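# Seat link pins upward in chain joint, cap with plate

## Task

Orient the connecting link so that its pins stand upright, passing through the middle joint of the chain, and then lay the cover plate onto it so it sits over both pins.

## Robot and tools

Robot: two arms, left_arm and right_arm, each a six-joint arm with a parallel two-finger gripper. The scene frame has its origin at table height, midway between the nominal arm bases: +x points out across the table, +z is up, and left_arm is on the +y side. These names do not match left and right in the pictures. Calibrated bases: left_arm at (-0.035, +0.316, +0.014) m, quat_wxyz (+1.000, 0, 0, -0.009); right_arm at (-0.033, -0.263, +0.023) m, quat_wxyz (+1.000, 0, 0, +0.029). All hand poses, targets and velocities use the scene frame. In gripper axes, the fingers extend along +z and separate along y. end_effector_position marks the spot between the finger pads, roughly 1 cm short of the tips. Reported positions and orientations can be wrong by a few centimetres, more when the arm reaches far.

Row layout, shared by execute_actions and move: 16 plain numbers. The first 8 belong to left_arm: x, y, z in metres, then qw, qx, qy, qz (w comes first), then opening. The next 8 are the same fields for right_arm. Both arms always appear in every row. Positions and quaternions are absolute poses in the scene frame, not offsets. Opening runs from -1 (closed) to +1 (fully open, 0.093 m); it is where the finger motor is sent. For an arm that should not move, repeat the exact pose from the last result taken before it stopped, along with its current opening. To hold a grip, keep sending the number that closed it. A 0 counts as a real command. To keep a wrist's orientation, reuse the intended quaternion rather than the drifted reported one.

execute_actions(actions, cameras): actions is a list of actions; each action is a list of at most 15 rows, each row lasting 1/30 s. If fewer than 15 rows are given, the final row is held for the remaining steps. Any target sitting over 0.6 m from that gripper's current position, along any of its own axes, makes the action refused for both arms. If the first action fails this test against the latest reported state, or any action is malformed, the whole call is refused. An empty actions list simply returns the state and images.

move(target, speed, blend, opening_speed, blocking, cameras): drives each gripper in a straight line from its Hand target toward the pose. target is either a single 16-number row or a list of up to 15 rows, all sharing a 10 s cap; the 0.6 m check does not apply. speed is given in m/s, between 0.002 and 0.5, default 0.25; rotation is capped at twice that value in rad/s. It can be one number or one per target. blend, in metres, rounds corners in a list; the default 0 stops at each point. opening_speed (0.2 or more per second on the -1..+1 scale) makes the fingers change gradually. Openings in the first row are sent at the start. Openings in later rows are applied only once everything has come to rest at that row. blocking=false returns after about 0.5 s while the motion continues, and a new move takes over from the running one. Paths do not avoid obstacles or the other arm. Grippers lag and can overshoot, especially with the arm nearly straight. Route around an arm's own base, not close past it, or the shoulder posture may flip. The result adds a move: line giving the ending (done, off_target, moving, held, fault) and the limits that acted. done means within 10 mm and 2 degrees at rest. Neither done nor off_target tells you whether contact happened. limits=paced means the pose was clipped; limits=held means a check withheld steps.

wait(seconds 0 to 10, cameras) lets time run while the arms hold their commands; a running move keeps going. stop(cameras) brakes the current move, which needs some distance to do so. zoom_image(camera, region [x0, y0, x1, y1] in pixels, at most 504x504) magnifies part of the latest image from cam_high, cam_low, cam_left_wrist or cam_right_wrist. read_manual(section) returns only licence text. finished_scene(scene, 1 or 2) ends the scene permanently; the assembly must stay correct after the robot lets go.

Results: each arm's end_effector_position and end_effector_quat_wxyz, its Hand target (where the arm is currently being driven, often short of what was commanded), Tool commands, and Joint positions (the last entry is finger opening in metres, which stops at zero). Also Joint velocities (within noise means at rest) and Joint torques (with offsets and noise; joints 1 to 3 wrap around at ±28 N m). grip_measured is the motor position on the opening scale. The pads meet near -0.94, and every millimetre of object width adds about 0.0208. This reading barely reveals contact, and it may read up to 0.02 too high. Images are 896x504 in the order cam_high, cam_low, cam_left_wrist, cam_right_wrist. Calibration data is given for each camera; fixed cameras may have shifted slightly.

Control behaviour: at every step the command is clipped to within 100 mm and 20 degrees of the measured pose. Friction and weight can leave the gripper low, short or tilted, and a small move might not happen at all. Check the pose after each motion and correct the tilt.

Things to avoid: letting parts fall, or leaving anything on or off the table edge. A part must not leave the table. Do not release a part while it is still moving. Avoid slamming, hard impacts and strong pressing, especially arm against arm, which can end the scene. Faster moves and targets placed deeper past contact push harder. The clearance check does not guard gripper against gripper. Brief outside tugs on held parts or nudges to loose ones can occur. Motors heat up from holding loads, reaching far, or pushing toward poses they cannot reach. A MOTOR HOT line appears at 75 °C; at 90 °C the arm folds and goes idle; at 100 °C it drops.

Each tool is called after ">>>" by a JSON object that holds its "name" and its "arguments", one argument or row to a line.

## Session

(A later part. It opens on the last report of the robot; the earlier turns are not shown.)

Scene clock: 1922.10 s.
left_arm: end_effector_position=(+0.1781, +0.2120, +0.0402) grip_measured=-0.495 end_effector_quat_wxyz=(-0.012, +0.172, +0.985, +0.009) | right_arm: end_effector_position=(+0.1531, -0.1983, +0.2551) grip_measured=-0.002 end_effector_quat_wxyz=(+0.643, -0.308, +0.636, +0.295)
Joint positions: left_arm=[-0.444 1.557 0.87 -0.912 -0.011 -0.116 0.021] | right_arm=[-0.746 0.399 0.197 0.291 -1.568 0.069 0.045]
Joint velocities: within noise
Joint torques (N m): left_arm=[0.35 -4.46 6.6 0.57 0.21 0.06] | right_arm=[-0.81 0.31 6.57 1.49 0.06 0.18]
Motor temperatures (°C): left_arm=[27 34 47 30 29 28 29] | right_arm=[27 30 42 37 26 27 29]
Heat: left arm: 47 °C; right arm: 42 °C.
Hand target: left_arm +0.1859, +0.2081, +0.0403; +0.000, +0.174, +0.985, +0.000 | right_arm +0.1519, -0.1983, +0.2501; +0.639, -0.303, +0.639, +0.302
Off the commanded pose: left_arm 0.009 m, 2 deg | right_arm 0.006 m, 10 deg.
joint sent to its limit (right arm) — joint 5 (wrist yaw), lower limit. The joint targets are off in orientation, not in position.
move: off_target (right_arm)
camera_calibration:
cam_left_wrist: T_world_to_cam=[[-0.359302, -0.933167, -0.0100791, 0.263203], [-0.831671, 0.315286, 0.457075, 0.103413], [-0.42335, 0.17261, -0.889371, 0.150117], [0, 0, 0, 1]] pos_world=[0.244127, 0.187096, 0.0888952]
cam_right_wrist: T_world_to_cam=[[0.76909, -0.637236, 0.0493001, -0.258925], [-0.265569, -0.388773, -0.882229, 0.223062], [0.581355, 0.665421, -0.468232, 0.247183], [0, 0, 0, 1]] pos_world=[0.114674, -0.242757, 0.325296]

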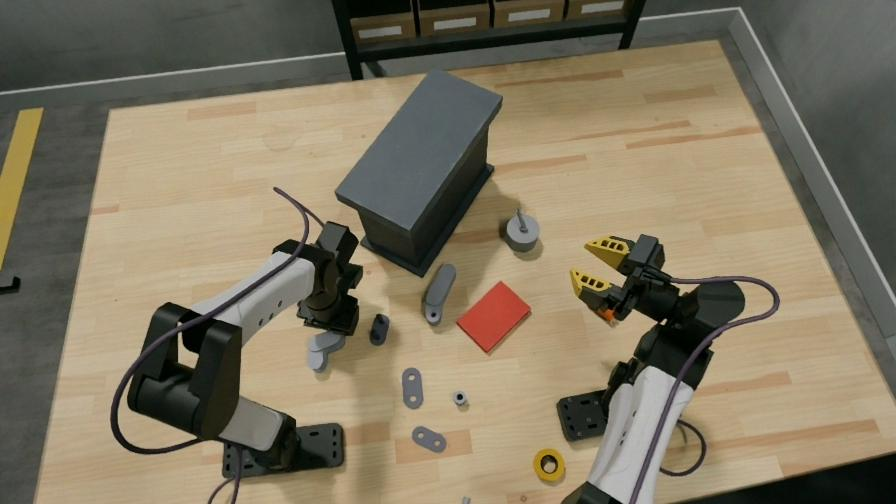

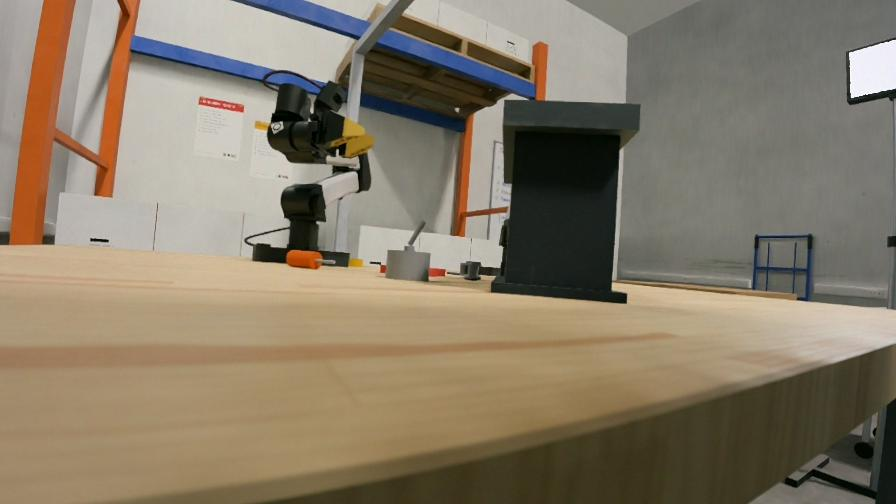

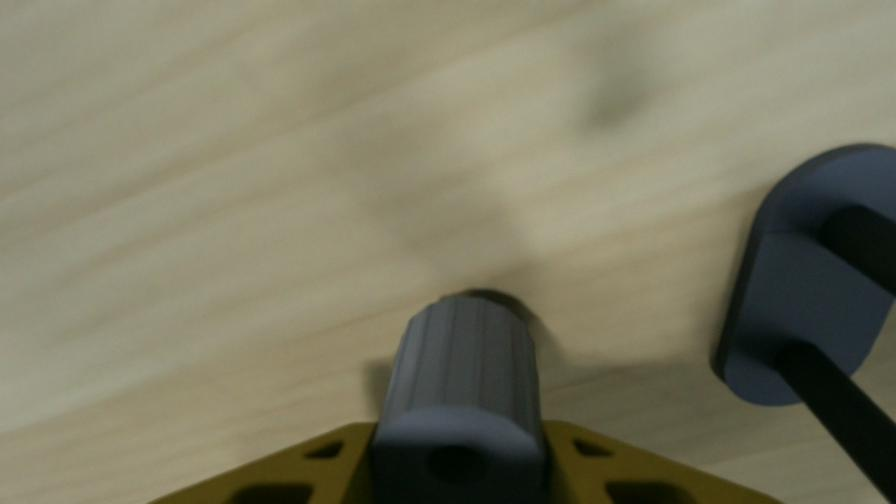

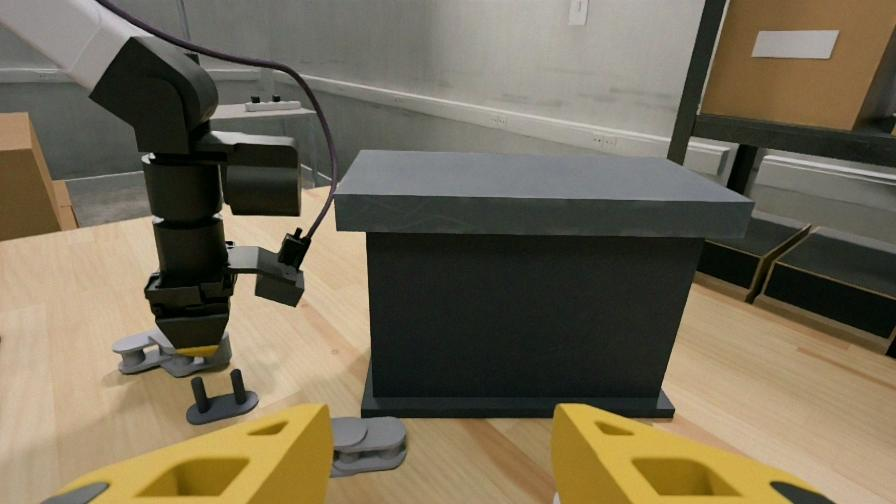

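>>> {"name": "move", "arguments": {
  "target": [
    [0.180,0.211,0.040,0,0.1736,0.9848,0,0.0,0.15,-0.20,0.25,0.6124,-0.3536,0.6124,0.3536,0.0],
    [0.145,0.22,0.20,0,0.1736,0.9848,0,0.0,0.15,-0.20,0.25,0.6124,-0.3536,0.6124,0.3536,0.0]
  ],
  "speed": 0.2,
  "opening_speed": 0.8
}}

Scene clock: 1936.53 s.
left_arm: end_effector_position=(+0.1456, +0.2230, +0.1937) grip_measured=-0.002 end_effector_quat_wxyz=(-0.007, +0.175, +0.985, +0.007) | right_arm: end_effector_position=(+0.1531, -0.1983, +0.2551) grip_measured=-0.002 end_effector_quat_wxyz=(+0.643, -0.308, +0.636, +0.295)
Joint positions: left_arm=[-0.465 1.343 1.308 -1.553 -0.009 -0.131 0.045] | right_arm=[-0.746 0.399 0.197 0.291 -1.568 0.069 0.045]
Joint velocities: within noise
Joint torques (N m): left_arm=[-0.99 -4.3 8.08 0.22 0.18 -0.08] | right_arm=[-0.81 0.44 6.6 1.47 0.03 0.19]
Motor temperatures (°C): left_arm=[27 33 47 29 29 28 29] | right_arm=[27 30 42 37 26 27 29]
Heat: left arm: 47 °C; right arm: 42 °C.
Hand target: left_arm +0.1450, +0.2201, +0.1998; +0.000, +0.174, +0.985, +0.000 | right_arm +0.1519, -0.1983, +0.2501; +0.639, -0.303, +0.639, +0.302
Off the commanded pose: left_arm 0.007 m, 1 deg | right_arm 0.006 m, 10 deg.
joint sent to its limit (right arm) — joint 5 (wrist yaw), lower limit. The joint targets are off in orientation, not in position.
move: off_target (right_arm)
camera_calibration:
cam_left_wrist: T_world_to_cam=[[-0.364164, -0.931306, -0.00738918, 0.263151], [-0.834176, 0.322635, 0.447277, 0.00337372], [-0.414168, 0.169046, -0.894365, 0.271396], [0, 0, 0, 1]] pos_world=[0.211048, 0.198107, 0.243162]
cam_right_wrist: T_world_to_cam=[[0.76909, -0.637236, 0.0493001, -0.258925], [-0.265569, -0.388773, -0.882229, 0.223062], [0.581355, 0.665421, -0.468232, 0.247183], [0, 0, 0, 1]] pos_world=[0.114674, -0.242757, 0.325296]

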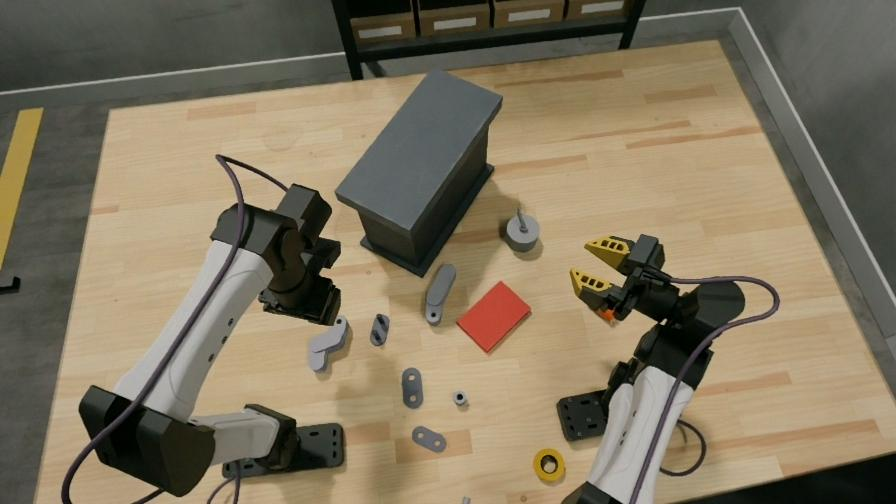

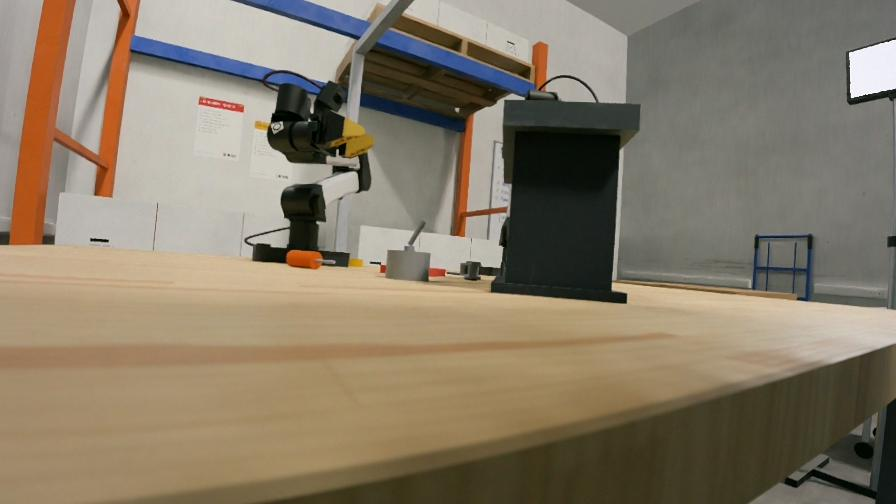

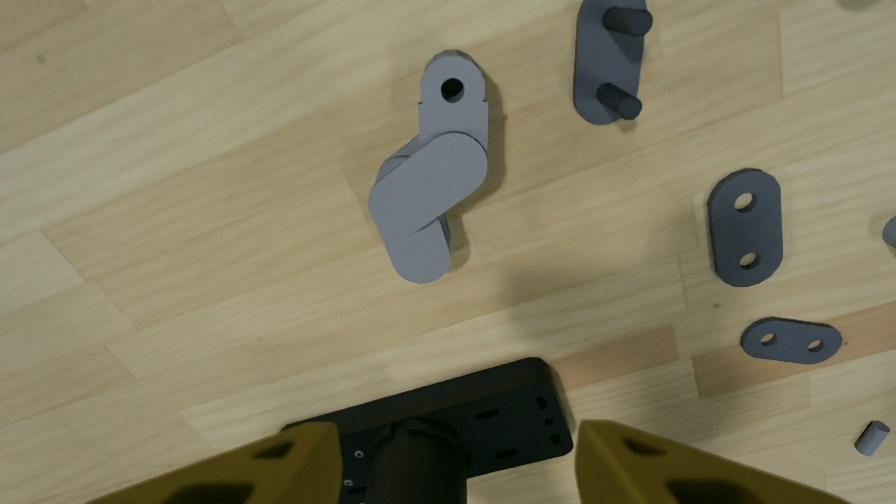

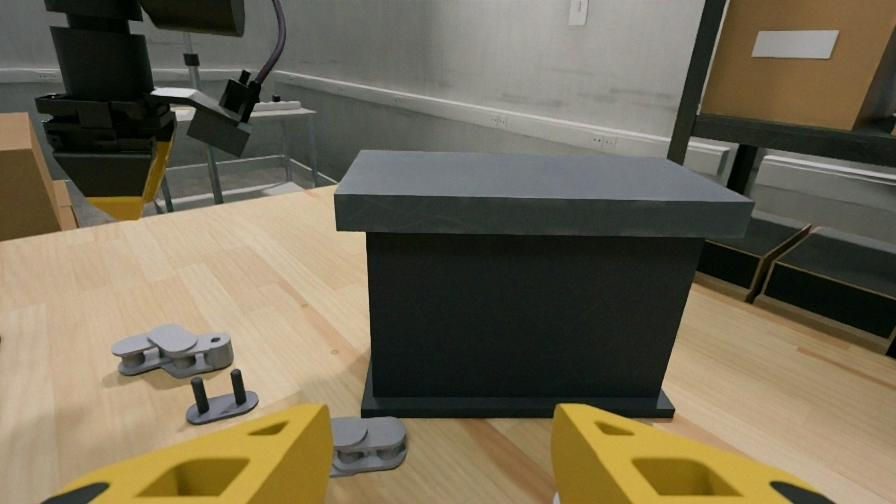

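>>> {"name": "zoom_image", "arguments": {
  "camera": "cam_left_wrist",
  "region": [340, 30, 560, 300]
}}

Scaled by 1.867 from the camera's 896x504 image, which has a finer 1280x720 frame.

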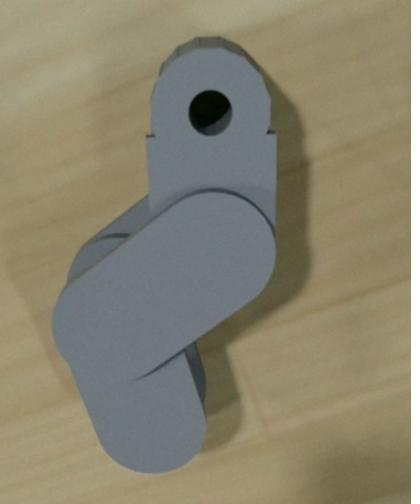

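>>> {"name": "move", "arguments": {
  "target": [
    [0.177,0.211,0.080,0,0.1736,0.9848,0,0.1,0.15,-0.20,0.25,0.6124,-0.3536,0.6124,0.3536,0.0],
    [0.180,0.2105,0.038,0,0.1736,0.9848,0,0.1,0.15,-0.20,0.25,0.6124,-0.3536,0.6124,0.3536,0.0],
    [0.180,0.2105,0.038,0,0.1736,0.9848,0,-0.65,0.15,-0.20,0.25,0.6124,-0.3536,0.6124,0.3536,0.0]
  ],
  "speed": 0.15,
  "opening_speed": 0.8
}}

Scene clock: 2011.03 s.
left_arm: end_effector_position=(+0.1789, +0.2108, +0.0398) grip_measured=-0.498 end_effector_quat_wxyz=(+0.000, +0.173, +0.985, +0.004) | right_arm: end_effector_position=(+0.1531, -0.1983, +0.2551) grip_measured=-0.002 end_effector_quat_wxyz=(+0.643, -0.308, +0.636, +0.295)
Joint positions: left_arm=[-0.446 1.539 0.851 -0.886 -0.009 -0.116 0.021] | right_arm=[-0.746 0.399 0.197 0.291 -1.568 0.069 0.045]
Joint velocities: within noise
Joint torques (N m): left_arm=[0.32 -4.46 5.7 0.44 0.17 0.11] | right_arm=[-0.91 0.51 6.72 1.43 0.02 0.23]
Motor temperatures (°C): left_arm=[27 32 48 28 29 28 28] | right_arm=[27 29 42 37 26 27 29]
Heat: left arm: 48 °C; right arm: 42 °C.
Hand target: left_arm +0.1800, +0.2105, +0.0381; +0.000, +0.174, +0.985, +0.000 | right_arm +0.1519, -0.1983, +0.2501; +0.639, -0.303, +0.639, +0.302
Off the commanded pose: left_arm 0.002 m, 1 deg | right_arm 0.006 m, 10 deg.
joint sent to its limit (right arm) — joint 5 (wrist yaw), lower limit. The joint targets are off in orientation, not in position.
move: off_target (right_arm)
camera_calibration:
cam_left_wrist: T_world_to_cam=[[-0.360524, -0.932732, -0.00577865, 0.262353], [-0.841013, 0.32238, 0.434474, 0.105736], [-0.403385, 0.161498, -0.900666, 0.149559], [0, 0, 0, 1]] pos_world=[0.24384, 0.186464, 0.0902785]
cam_right_wrist: T_world_to_cam=[[0.76909, -0.637236, 0.0493001, -0.258925], [-0.265569, -0.388773, -0.882229, 0.223062], [0.581355, 0.665421, -0.468232, 0.247183], [0, 0, 0, 1]] pos_world=[0.114674, -0.242757, 0.325296]

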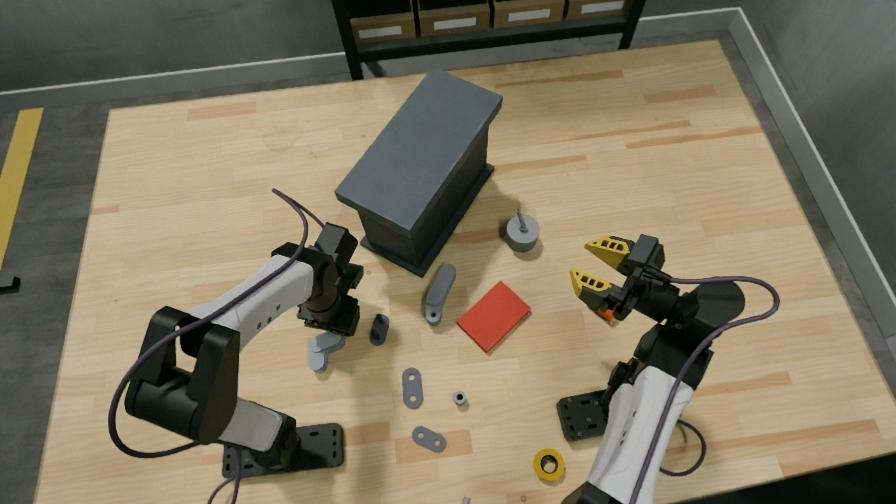

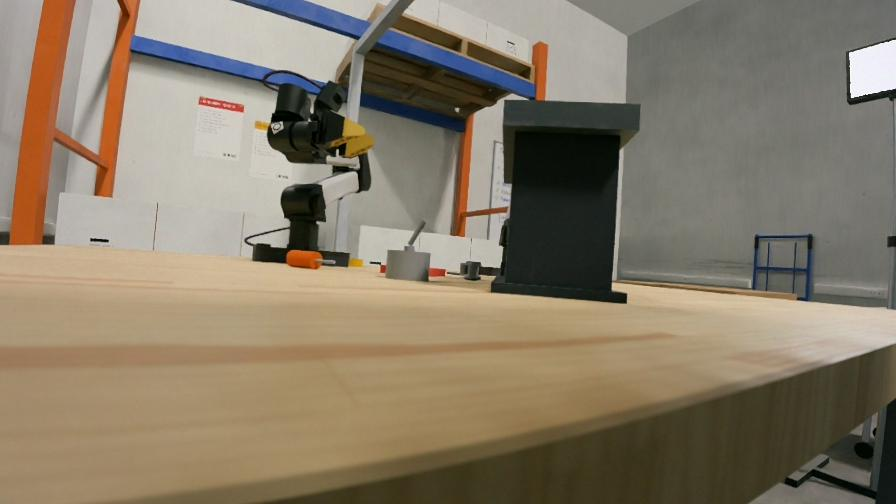

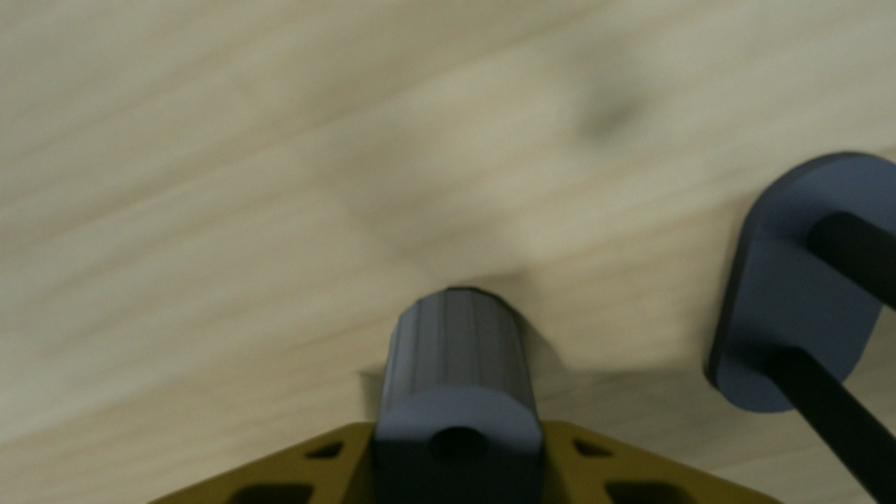

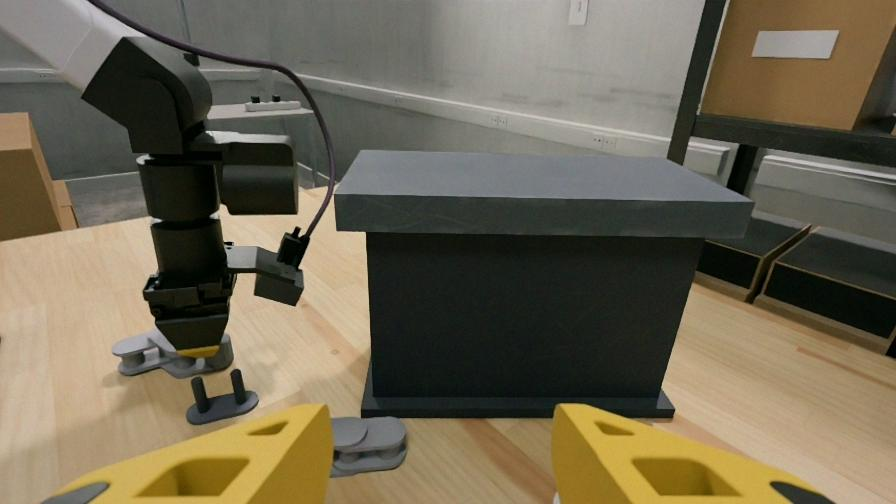

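>>> {"name": "move", "arguments": {
  "target": [
    [0.225,0.214,0.037,0,0.0872,0.9962,0,-0.65,0.15,-0.20,0.25,0.6124,-0.3536,0.6124,0.3536,0.0],
    [0.27,0.218,0.036,0,0,1,0,-0.65,0.15,-0.20,0.25,0.6124,-0.3536,0.6124,0.3536,0.0]
  ],
  "speed": 0.08,
  "blend": 0.01
}}

Scene clock: 2022.70 s.
left_arm: end_effector_position=(+0.2347, +0.2219, +0.0393) grip_measured=-0.498 end_effector_quat_wxyz=(-0.051, +0.006, +0.999, +0.000) | right_arm: end_effector_position=(+0.1531, -0.1983, +0.2551) grip_measured=-0.002 end_effector_quat_wxyz=(+0.643, -0.308, +0.636, +0.295)
Joint positions: left_arm=[-0.3 1.797 1.131 -1.002 0.031 -0.304 0.021] | right_arm=[-0.746 0.399 0.197 0.291 -1.568 0.069 0.045]
Joint velocities: within noise
Joint torques (N m): left_arm=[0.24 -4.25 9.7 0.93 -0.17 -0.09] | right_arm=[-0.88 0.57 6.67 1.46 0.03 0.21]
Motor temperatures (°C): left_arm=[27 32 49 28 29 28 29] | right_arm=[27 29 42 37 26 27 29]
Heat: left arm: 49 °C; right arm: 42 °C.
Hand target: left_arm +0.2680, +0.2185, +0.0389; +0.000, -0.001, +1.000, +0.000 | right_arm +0.1519, -0.1983, +0.2501; +0.639, -0.303, +0.639, +0.302
Off the commanded pose: left_arm 0.036 m, 6 deg | right_arm 0.006 m, 10 deg.
joint sent to its limit (right arm) — joint 5 (wrist yaw), lower limit. The joint targets are off in orientation, not in position.
move: off_target (left_arm, right_arm)
camera_calibration:
cam_left_wrist: T_world_to_cam=[[-0.0330747, -0.999436, 0.00573411, 0.230322], [-0.852126, 0.0311969, 0.522405, 0.21301], [-0.52229, 0.0123922, -0.852678, 0.228886], [0, 0, 0, 1]] pos_world=[0.308674, 0.22071, 0.0825678]
cam_right_wrist: T_world_to_cam=[[0.76909, -0.637236, 0.0493001, -0.258925], [-0.265569, -0.388773, -0.882229, 0.223062], [0.581355, 0.665421, -0.468232, 0.247183], [0, 0, 0, 1]] pos_world=[0.114674, -0.242757, 0.325296]

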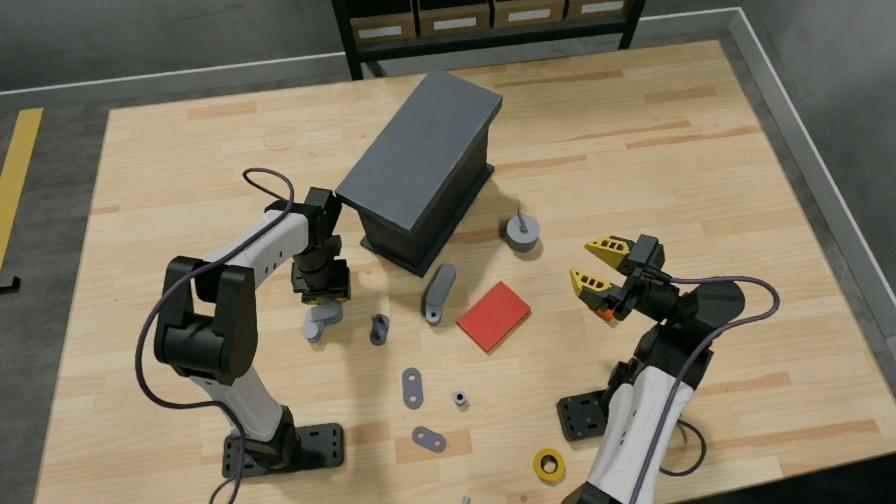

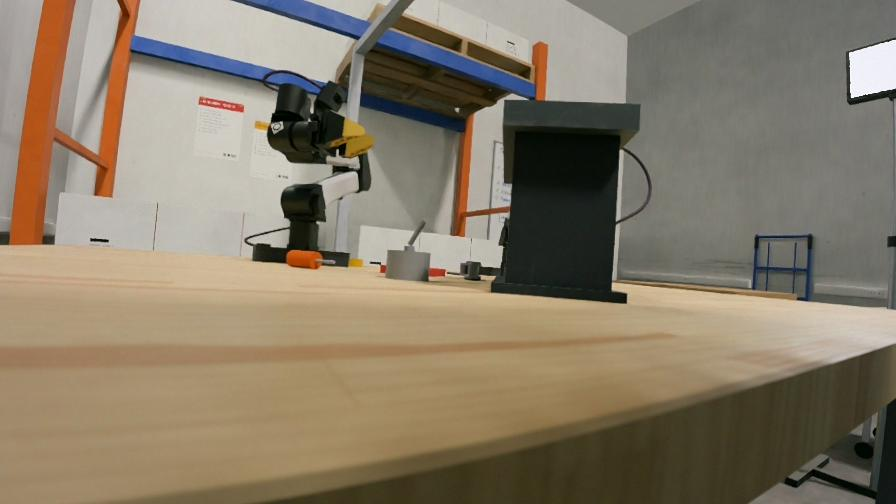

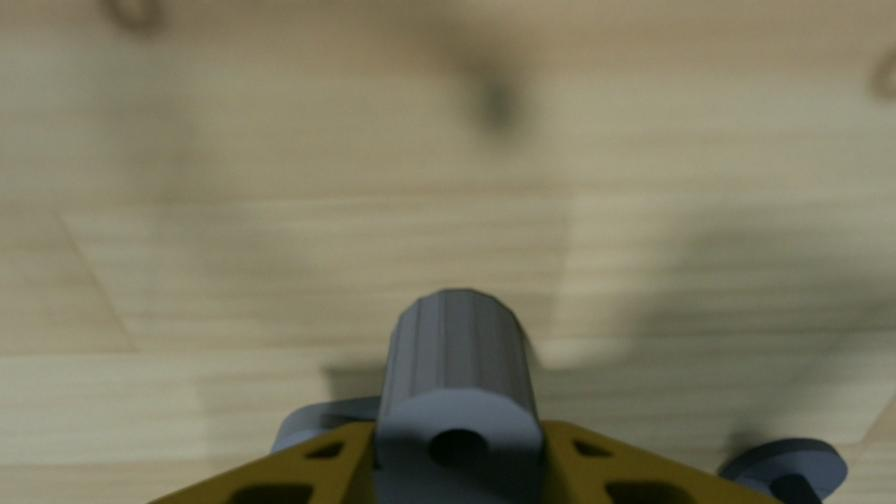

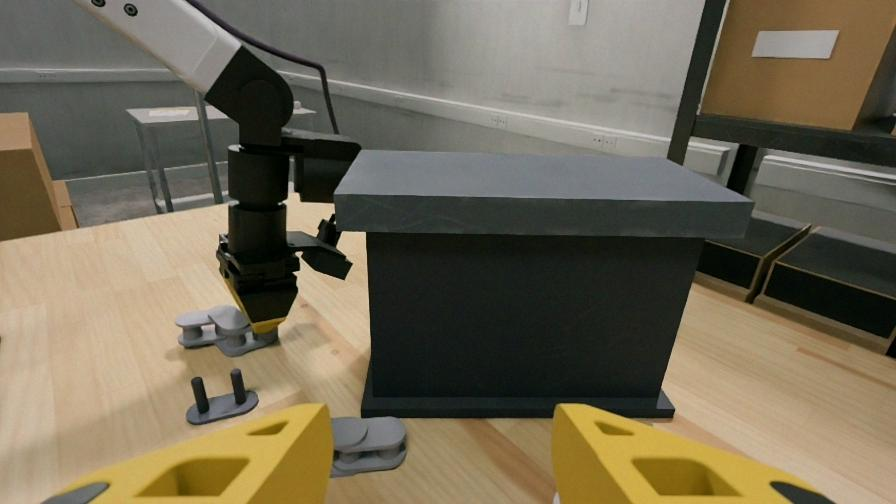

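>>> {"name": "zoom_image", "arguments": {
  "camera": "cam_high",
  "region": [240, 170, 440, 370]
}}

>>> {"name": "zoom_image", "arguments": {
  "camera": "cam_right_wrist",
  "region": [120, 180, 380, 440]
}}

Scaled by 2.520 from the camera's 896x504 image, which has a finer 1280x720 frame.

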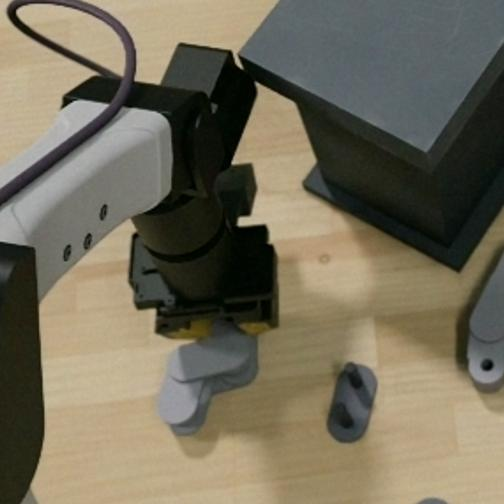

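Scaled by 1.938 from the camera's 896x504 image, which has a finer 1280x720 frame.

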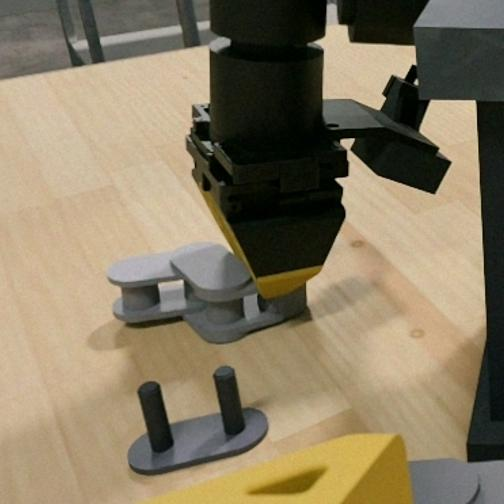

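>>> {"name": "move", "arguments": {
  "target": [0.215,0.222,0.038,0,0,1,0,-0.65,0.15,-0.20,0.25,0.6124,-0.3536,0.6124,0.3536,0.0],
  "speed": 0.1
}}

>>> {"name": "zoom_image", "arguments": {
  "camera": "cam_high",
  "region": [240, 170, 440, 370]
}}

Scene clock: 2049.37 s.
left_arm: end_effector_position=(+0.2267, +0.2200, +0.0408) grip_measured=-0.498 end_effector_quat_wxyz=(+0.015, +0.002, +1.000, -0.007) | right_arm: end_effector_position=(+0.1531, -0.1983, +0.2551) grip_measured=-0.002 end_effector_quat_wxyz=(+0.643, -0.308, +0.636, +0.295)
Joint positions: left_arm=[-0.333 1.657 0.976 -0.858 0.002 -0.345 0.021] | right_arm=[-0.746 0.399 0.197 0.291 -1.568 0.069 0.045]
Joint velocities: within noise
Joint torques (N m): left_arm=[-1.18 -6.63 4.12 0.22 0.07 -0.1] | right_arm=[-0.88 0.53 6.71 1.48 0.1 0.2]
Motor temperatures (°C): left_arm=[27 32 54 29 29 28 29] | right_arm=[27 29 42 37 26 27 29]
Heat: left arm: 54 °C; right arm: 42 °C.
Hand target: left_arm +0.2153, +0.2221, +0.0380; +0.000, +0.000, +1.000, +0.000 | right_arm +0.1519, -0.1983, +0.2501; +0.639, -0.303, +0.639, +0.302
Off the commanded pose: left_arm 0.012 m, 2 deg | right_arm 0.006 m, 10 deg.
joint sent to its limit (right arm) — joint 5 (wrist yaw), lower limit. The joint targets are off in orientation, not in position.
move: off_target (left_arm, right_arm)
camera_calibration:
cam_left_wrist: T_world_to_cam=[[-0.026567, -0.999528, 0.0154096, 0.226318], [-0.913605, 0.0305341, 0.405455, 0.224412], [-0.405734, -0.00330659, -0.913985, 0.205537], [0, 0, 0, 1]] pos_world=[0.29443, 0.220039, 0.0933814]
cam_right_wrist: T_world_to_cam=[[0.76909, -0.637236, 0.0493001, -0.258925], [-0.265569, -0.388773, -0.882229, 0.223062], [0.581355, 0.665421, -0.468232, 0.247183], [0, 0, 0, 1]] pos_world=[0.114674, -0.242757, 0.325296]

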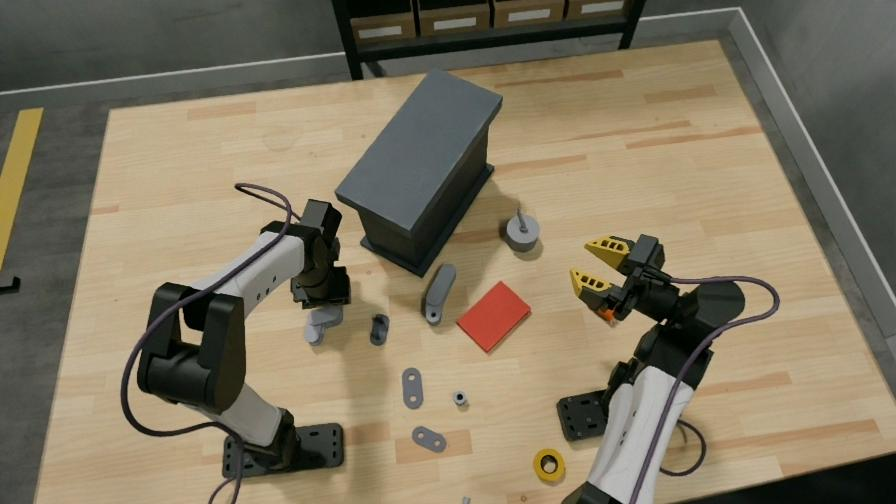

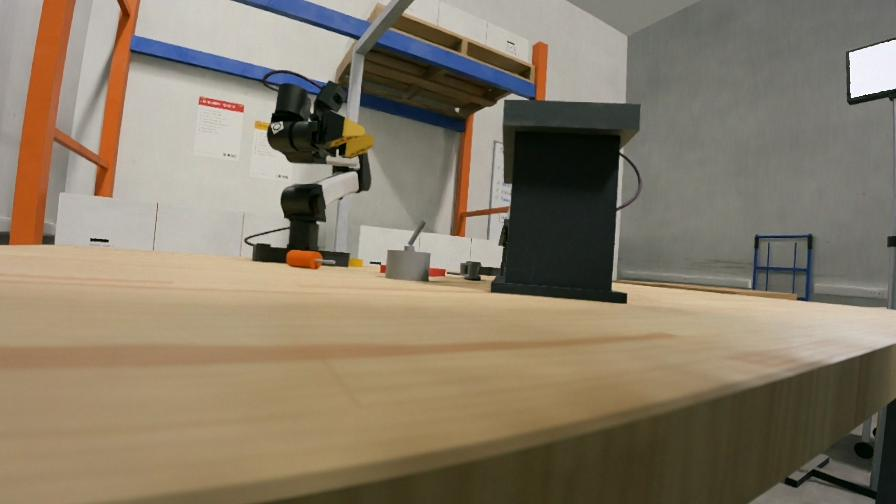

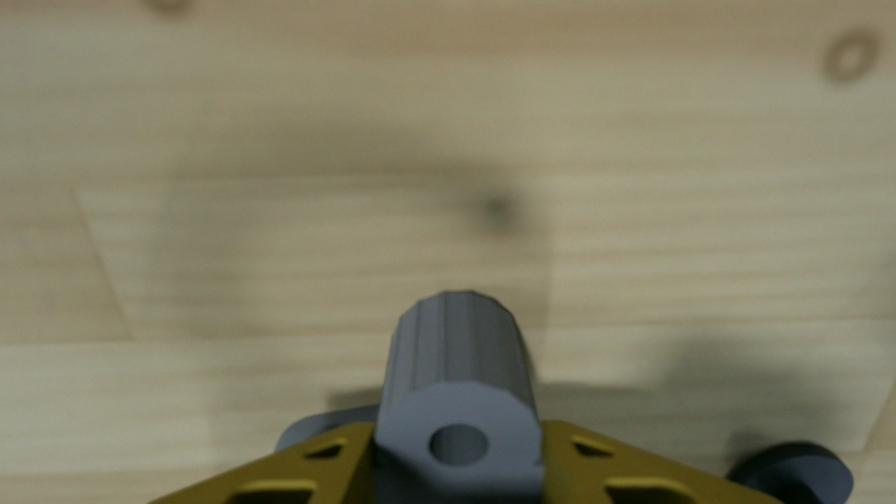

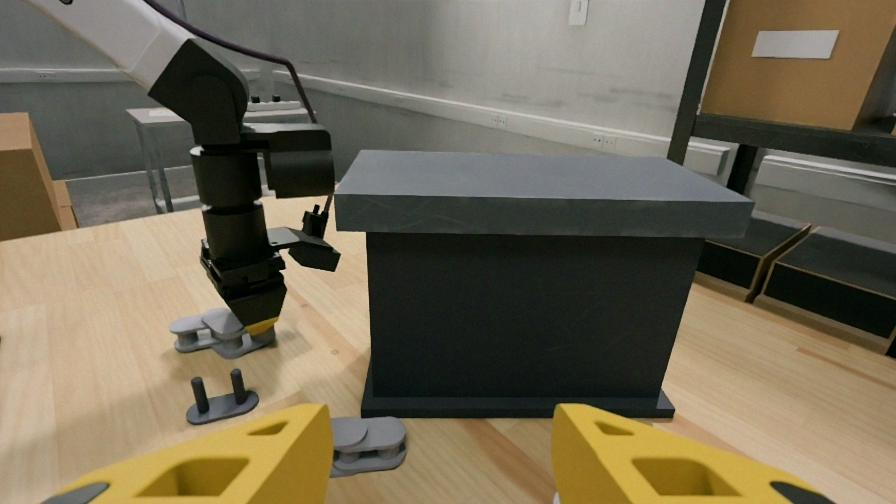

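Scaled by 2.520 from the camera's 896x504 image, which has a finer 1280x720 frame.

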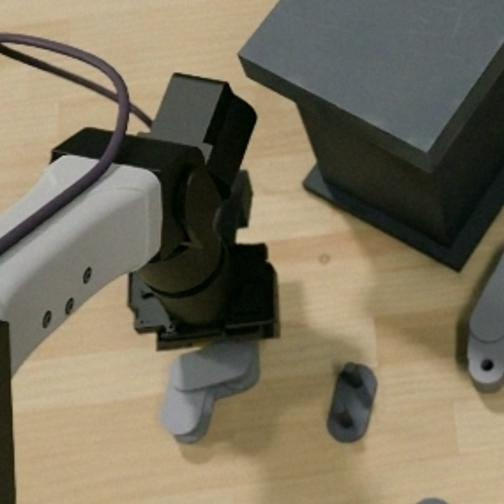

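>>> {"name": "move", "arguments": {
  "target": [
    [0.20,0.222,0.08,0,0,1,0,-0.65,0.15,-0.20,0.25,0.6124,-0.3536,0.6124,0.3536,0.0],
    [0.12,0.225,0.125,0,0,1,0,-0.65,0.15,-0.20,0.25,0.6124,-0.3536,0.6124,0.3536,0.0]
  ],
  "speed": 0.15,
  "blend": 0.02
}}

>>> {"name": "zoom_image", "arguments": {
  "camera": "cam_right_wrist",
  "region": [0, 150, 340, 404]
}}

Scene clock: 2069.73 s.
left_arm: end_effector_position=(+0.1231, +0.2242, +0.1204) grip_measured=-0.498 end_effector_quat_wxyz=(-0.002, +0.001, +1.000, +0.000) | right_arm: end_effector_position=(+0.1531, -0.1983, +0.2551) grip_measured=-0.002 end_effector_quat_wxyz=(+0.643, -0.308, +0.636, +0.295)
Joint positions: left_arm=[-0.507 1.23 0.936 -1.281 0.002 -0.521 0.021] | right_arm=[-0.746 0.399 0.197 0.291 -1.568 0.069 0.045]
Joint velocities: within noise
Joint torques (N m): left_arm=[-0.94 -4.33 7.17 0.13 0.05 -0.04] | right_arm=[-0.91 0.36 6.64 1.43 0.05 0.13]
Motor temperatures (°C): left_arm=[27 33 49 28 29 28 29] | right_arm=[27 29 42 37 26 27 29]
Heat: left arm: 49 °C; right arm: 42 °C.
Hand target: left_arm +0.1200, +0.2250, +0.1248; +0.000, +0.000, +1.000, +0.000 | right_arm +0.1519, -0.1983, +0.2501; +0.639, -0.303, +0.639, +0.302
Off the commanded pose: left_arm 0.006 m, 0 deg | right_arm 0.006 m, 10 deg.
joint sent to its limit (right arm) — joint 5 (wrist yaw), lower limit. The joint targets are off in orientation, not in position.
move: off_target (right_arm)
camera_calibration:
cam_left_wrist: T_world_to_cam=[[-0.0243331, -0.999699, 0.00318708, 0.22774], [-0.89929, 0.0232814, 0.436732, 0.0934233], [-0.436674, 0.00776092, -0.899586, 0.235845], [0, 0, 0, 1]] pos_world=[0.192544, 0.223666, 0.170636]
cam_right_wrist: T_world_to_cam=[[0.76909, -0.637236, 0.0493001, -0.258925], [-0.265569, -0.388773, -0.882229, 0.223062], [0.581355, 0.665421, -0.468232, 0.247183], [0, 0, 0, 1]] pos_world=[0.114674, -0.242757, 0.325296]

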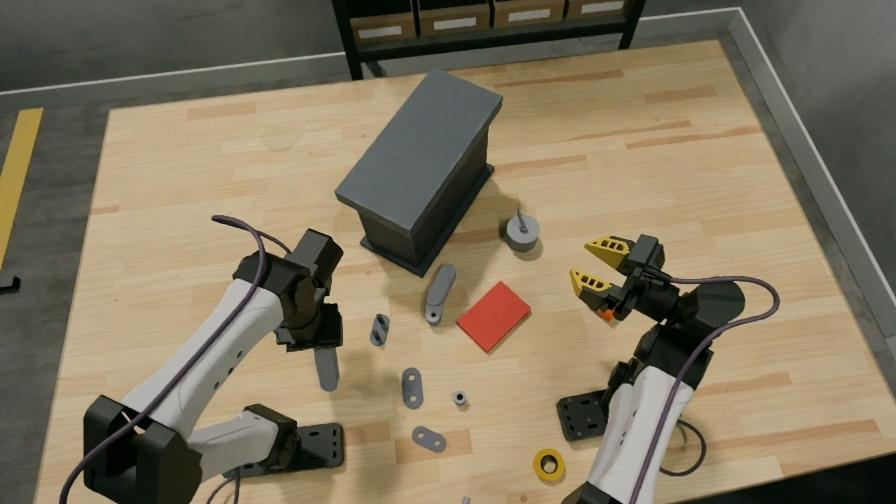

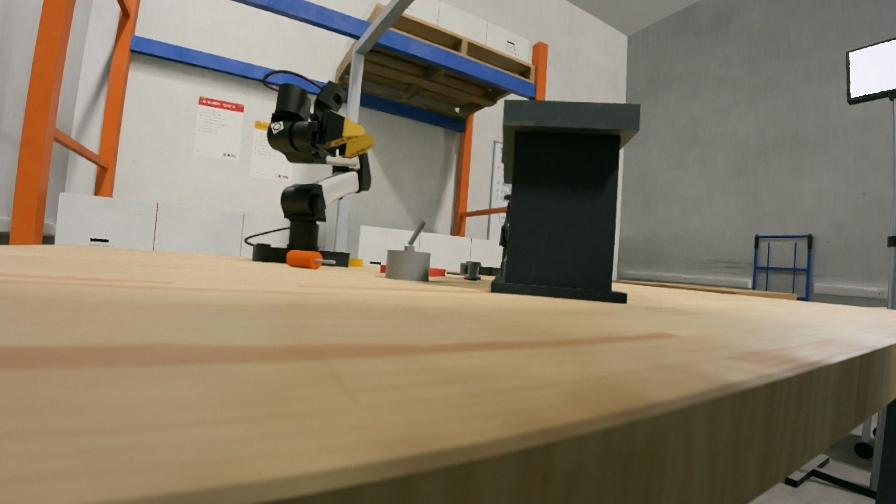

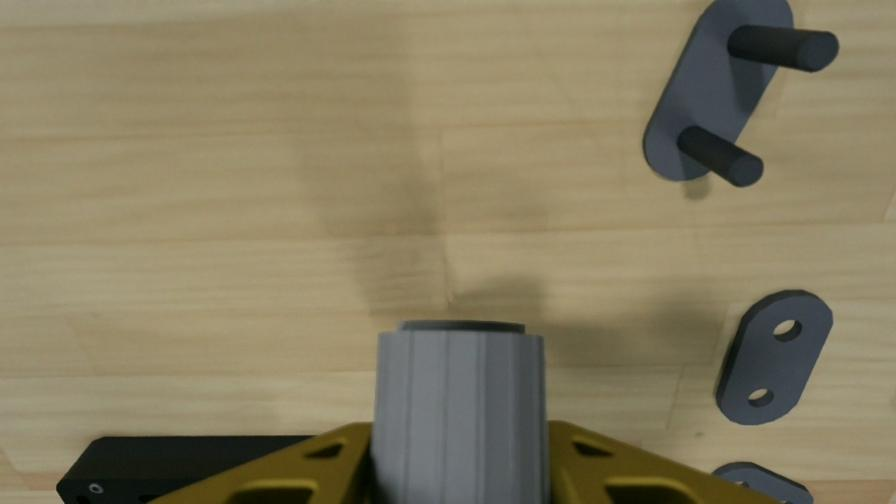

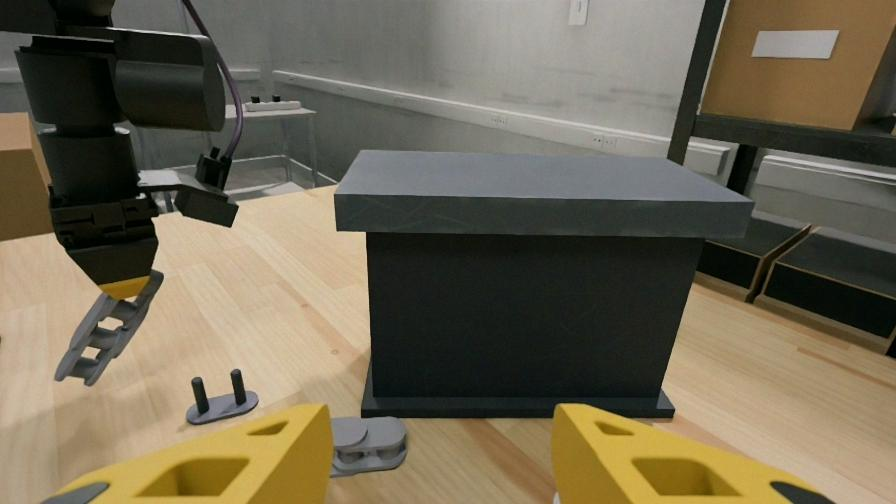

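Scaled by 1.482 from the camera's 896x504 image, which has a finer 1280x720 frame.

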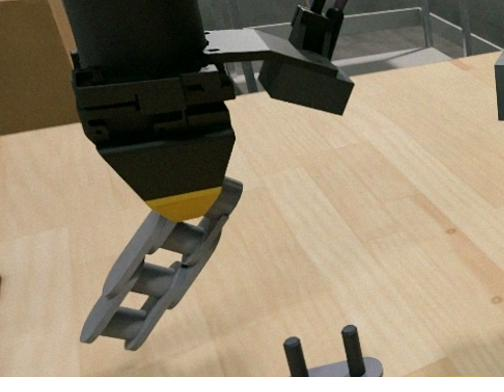

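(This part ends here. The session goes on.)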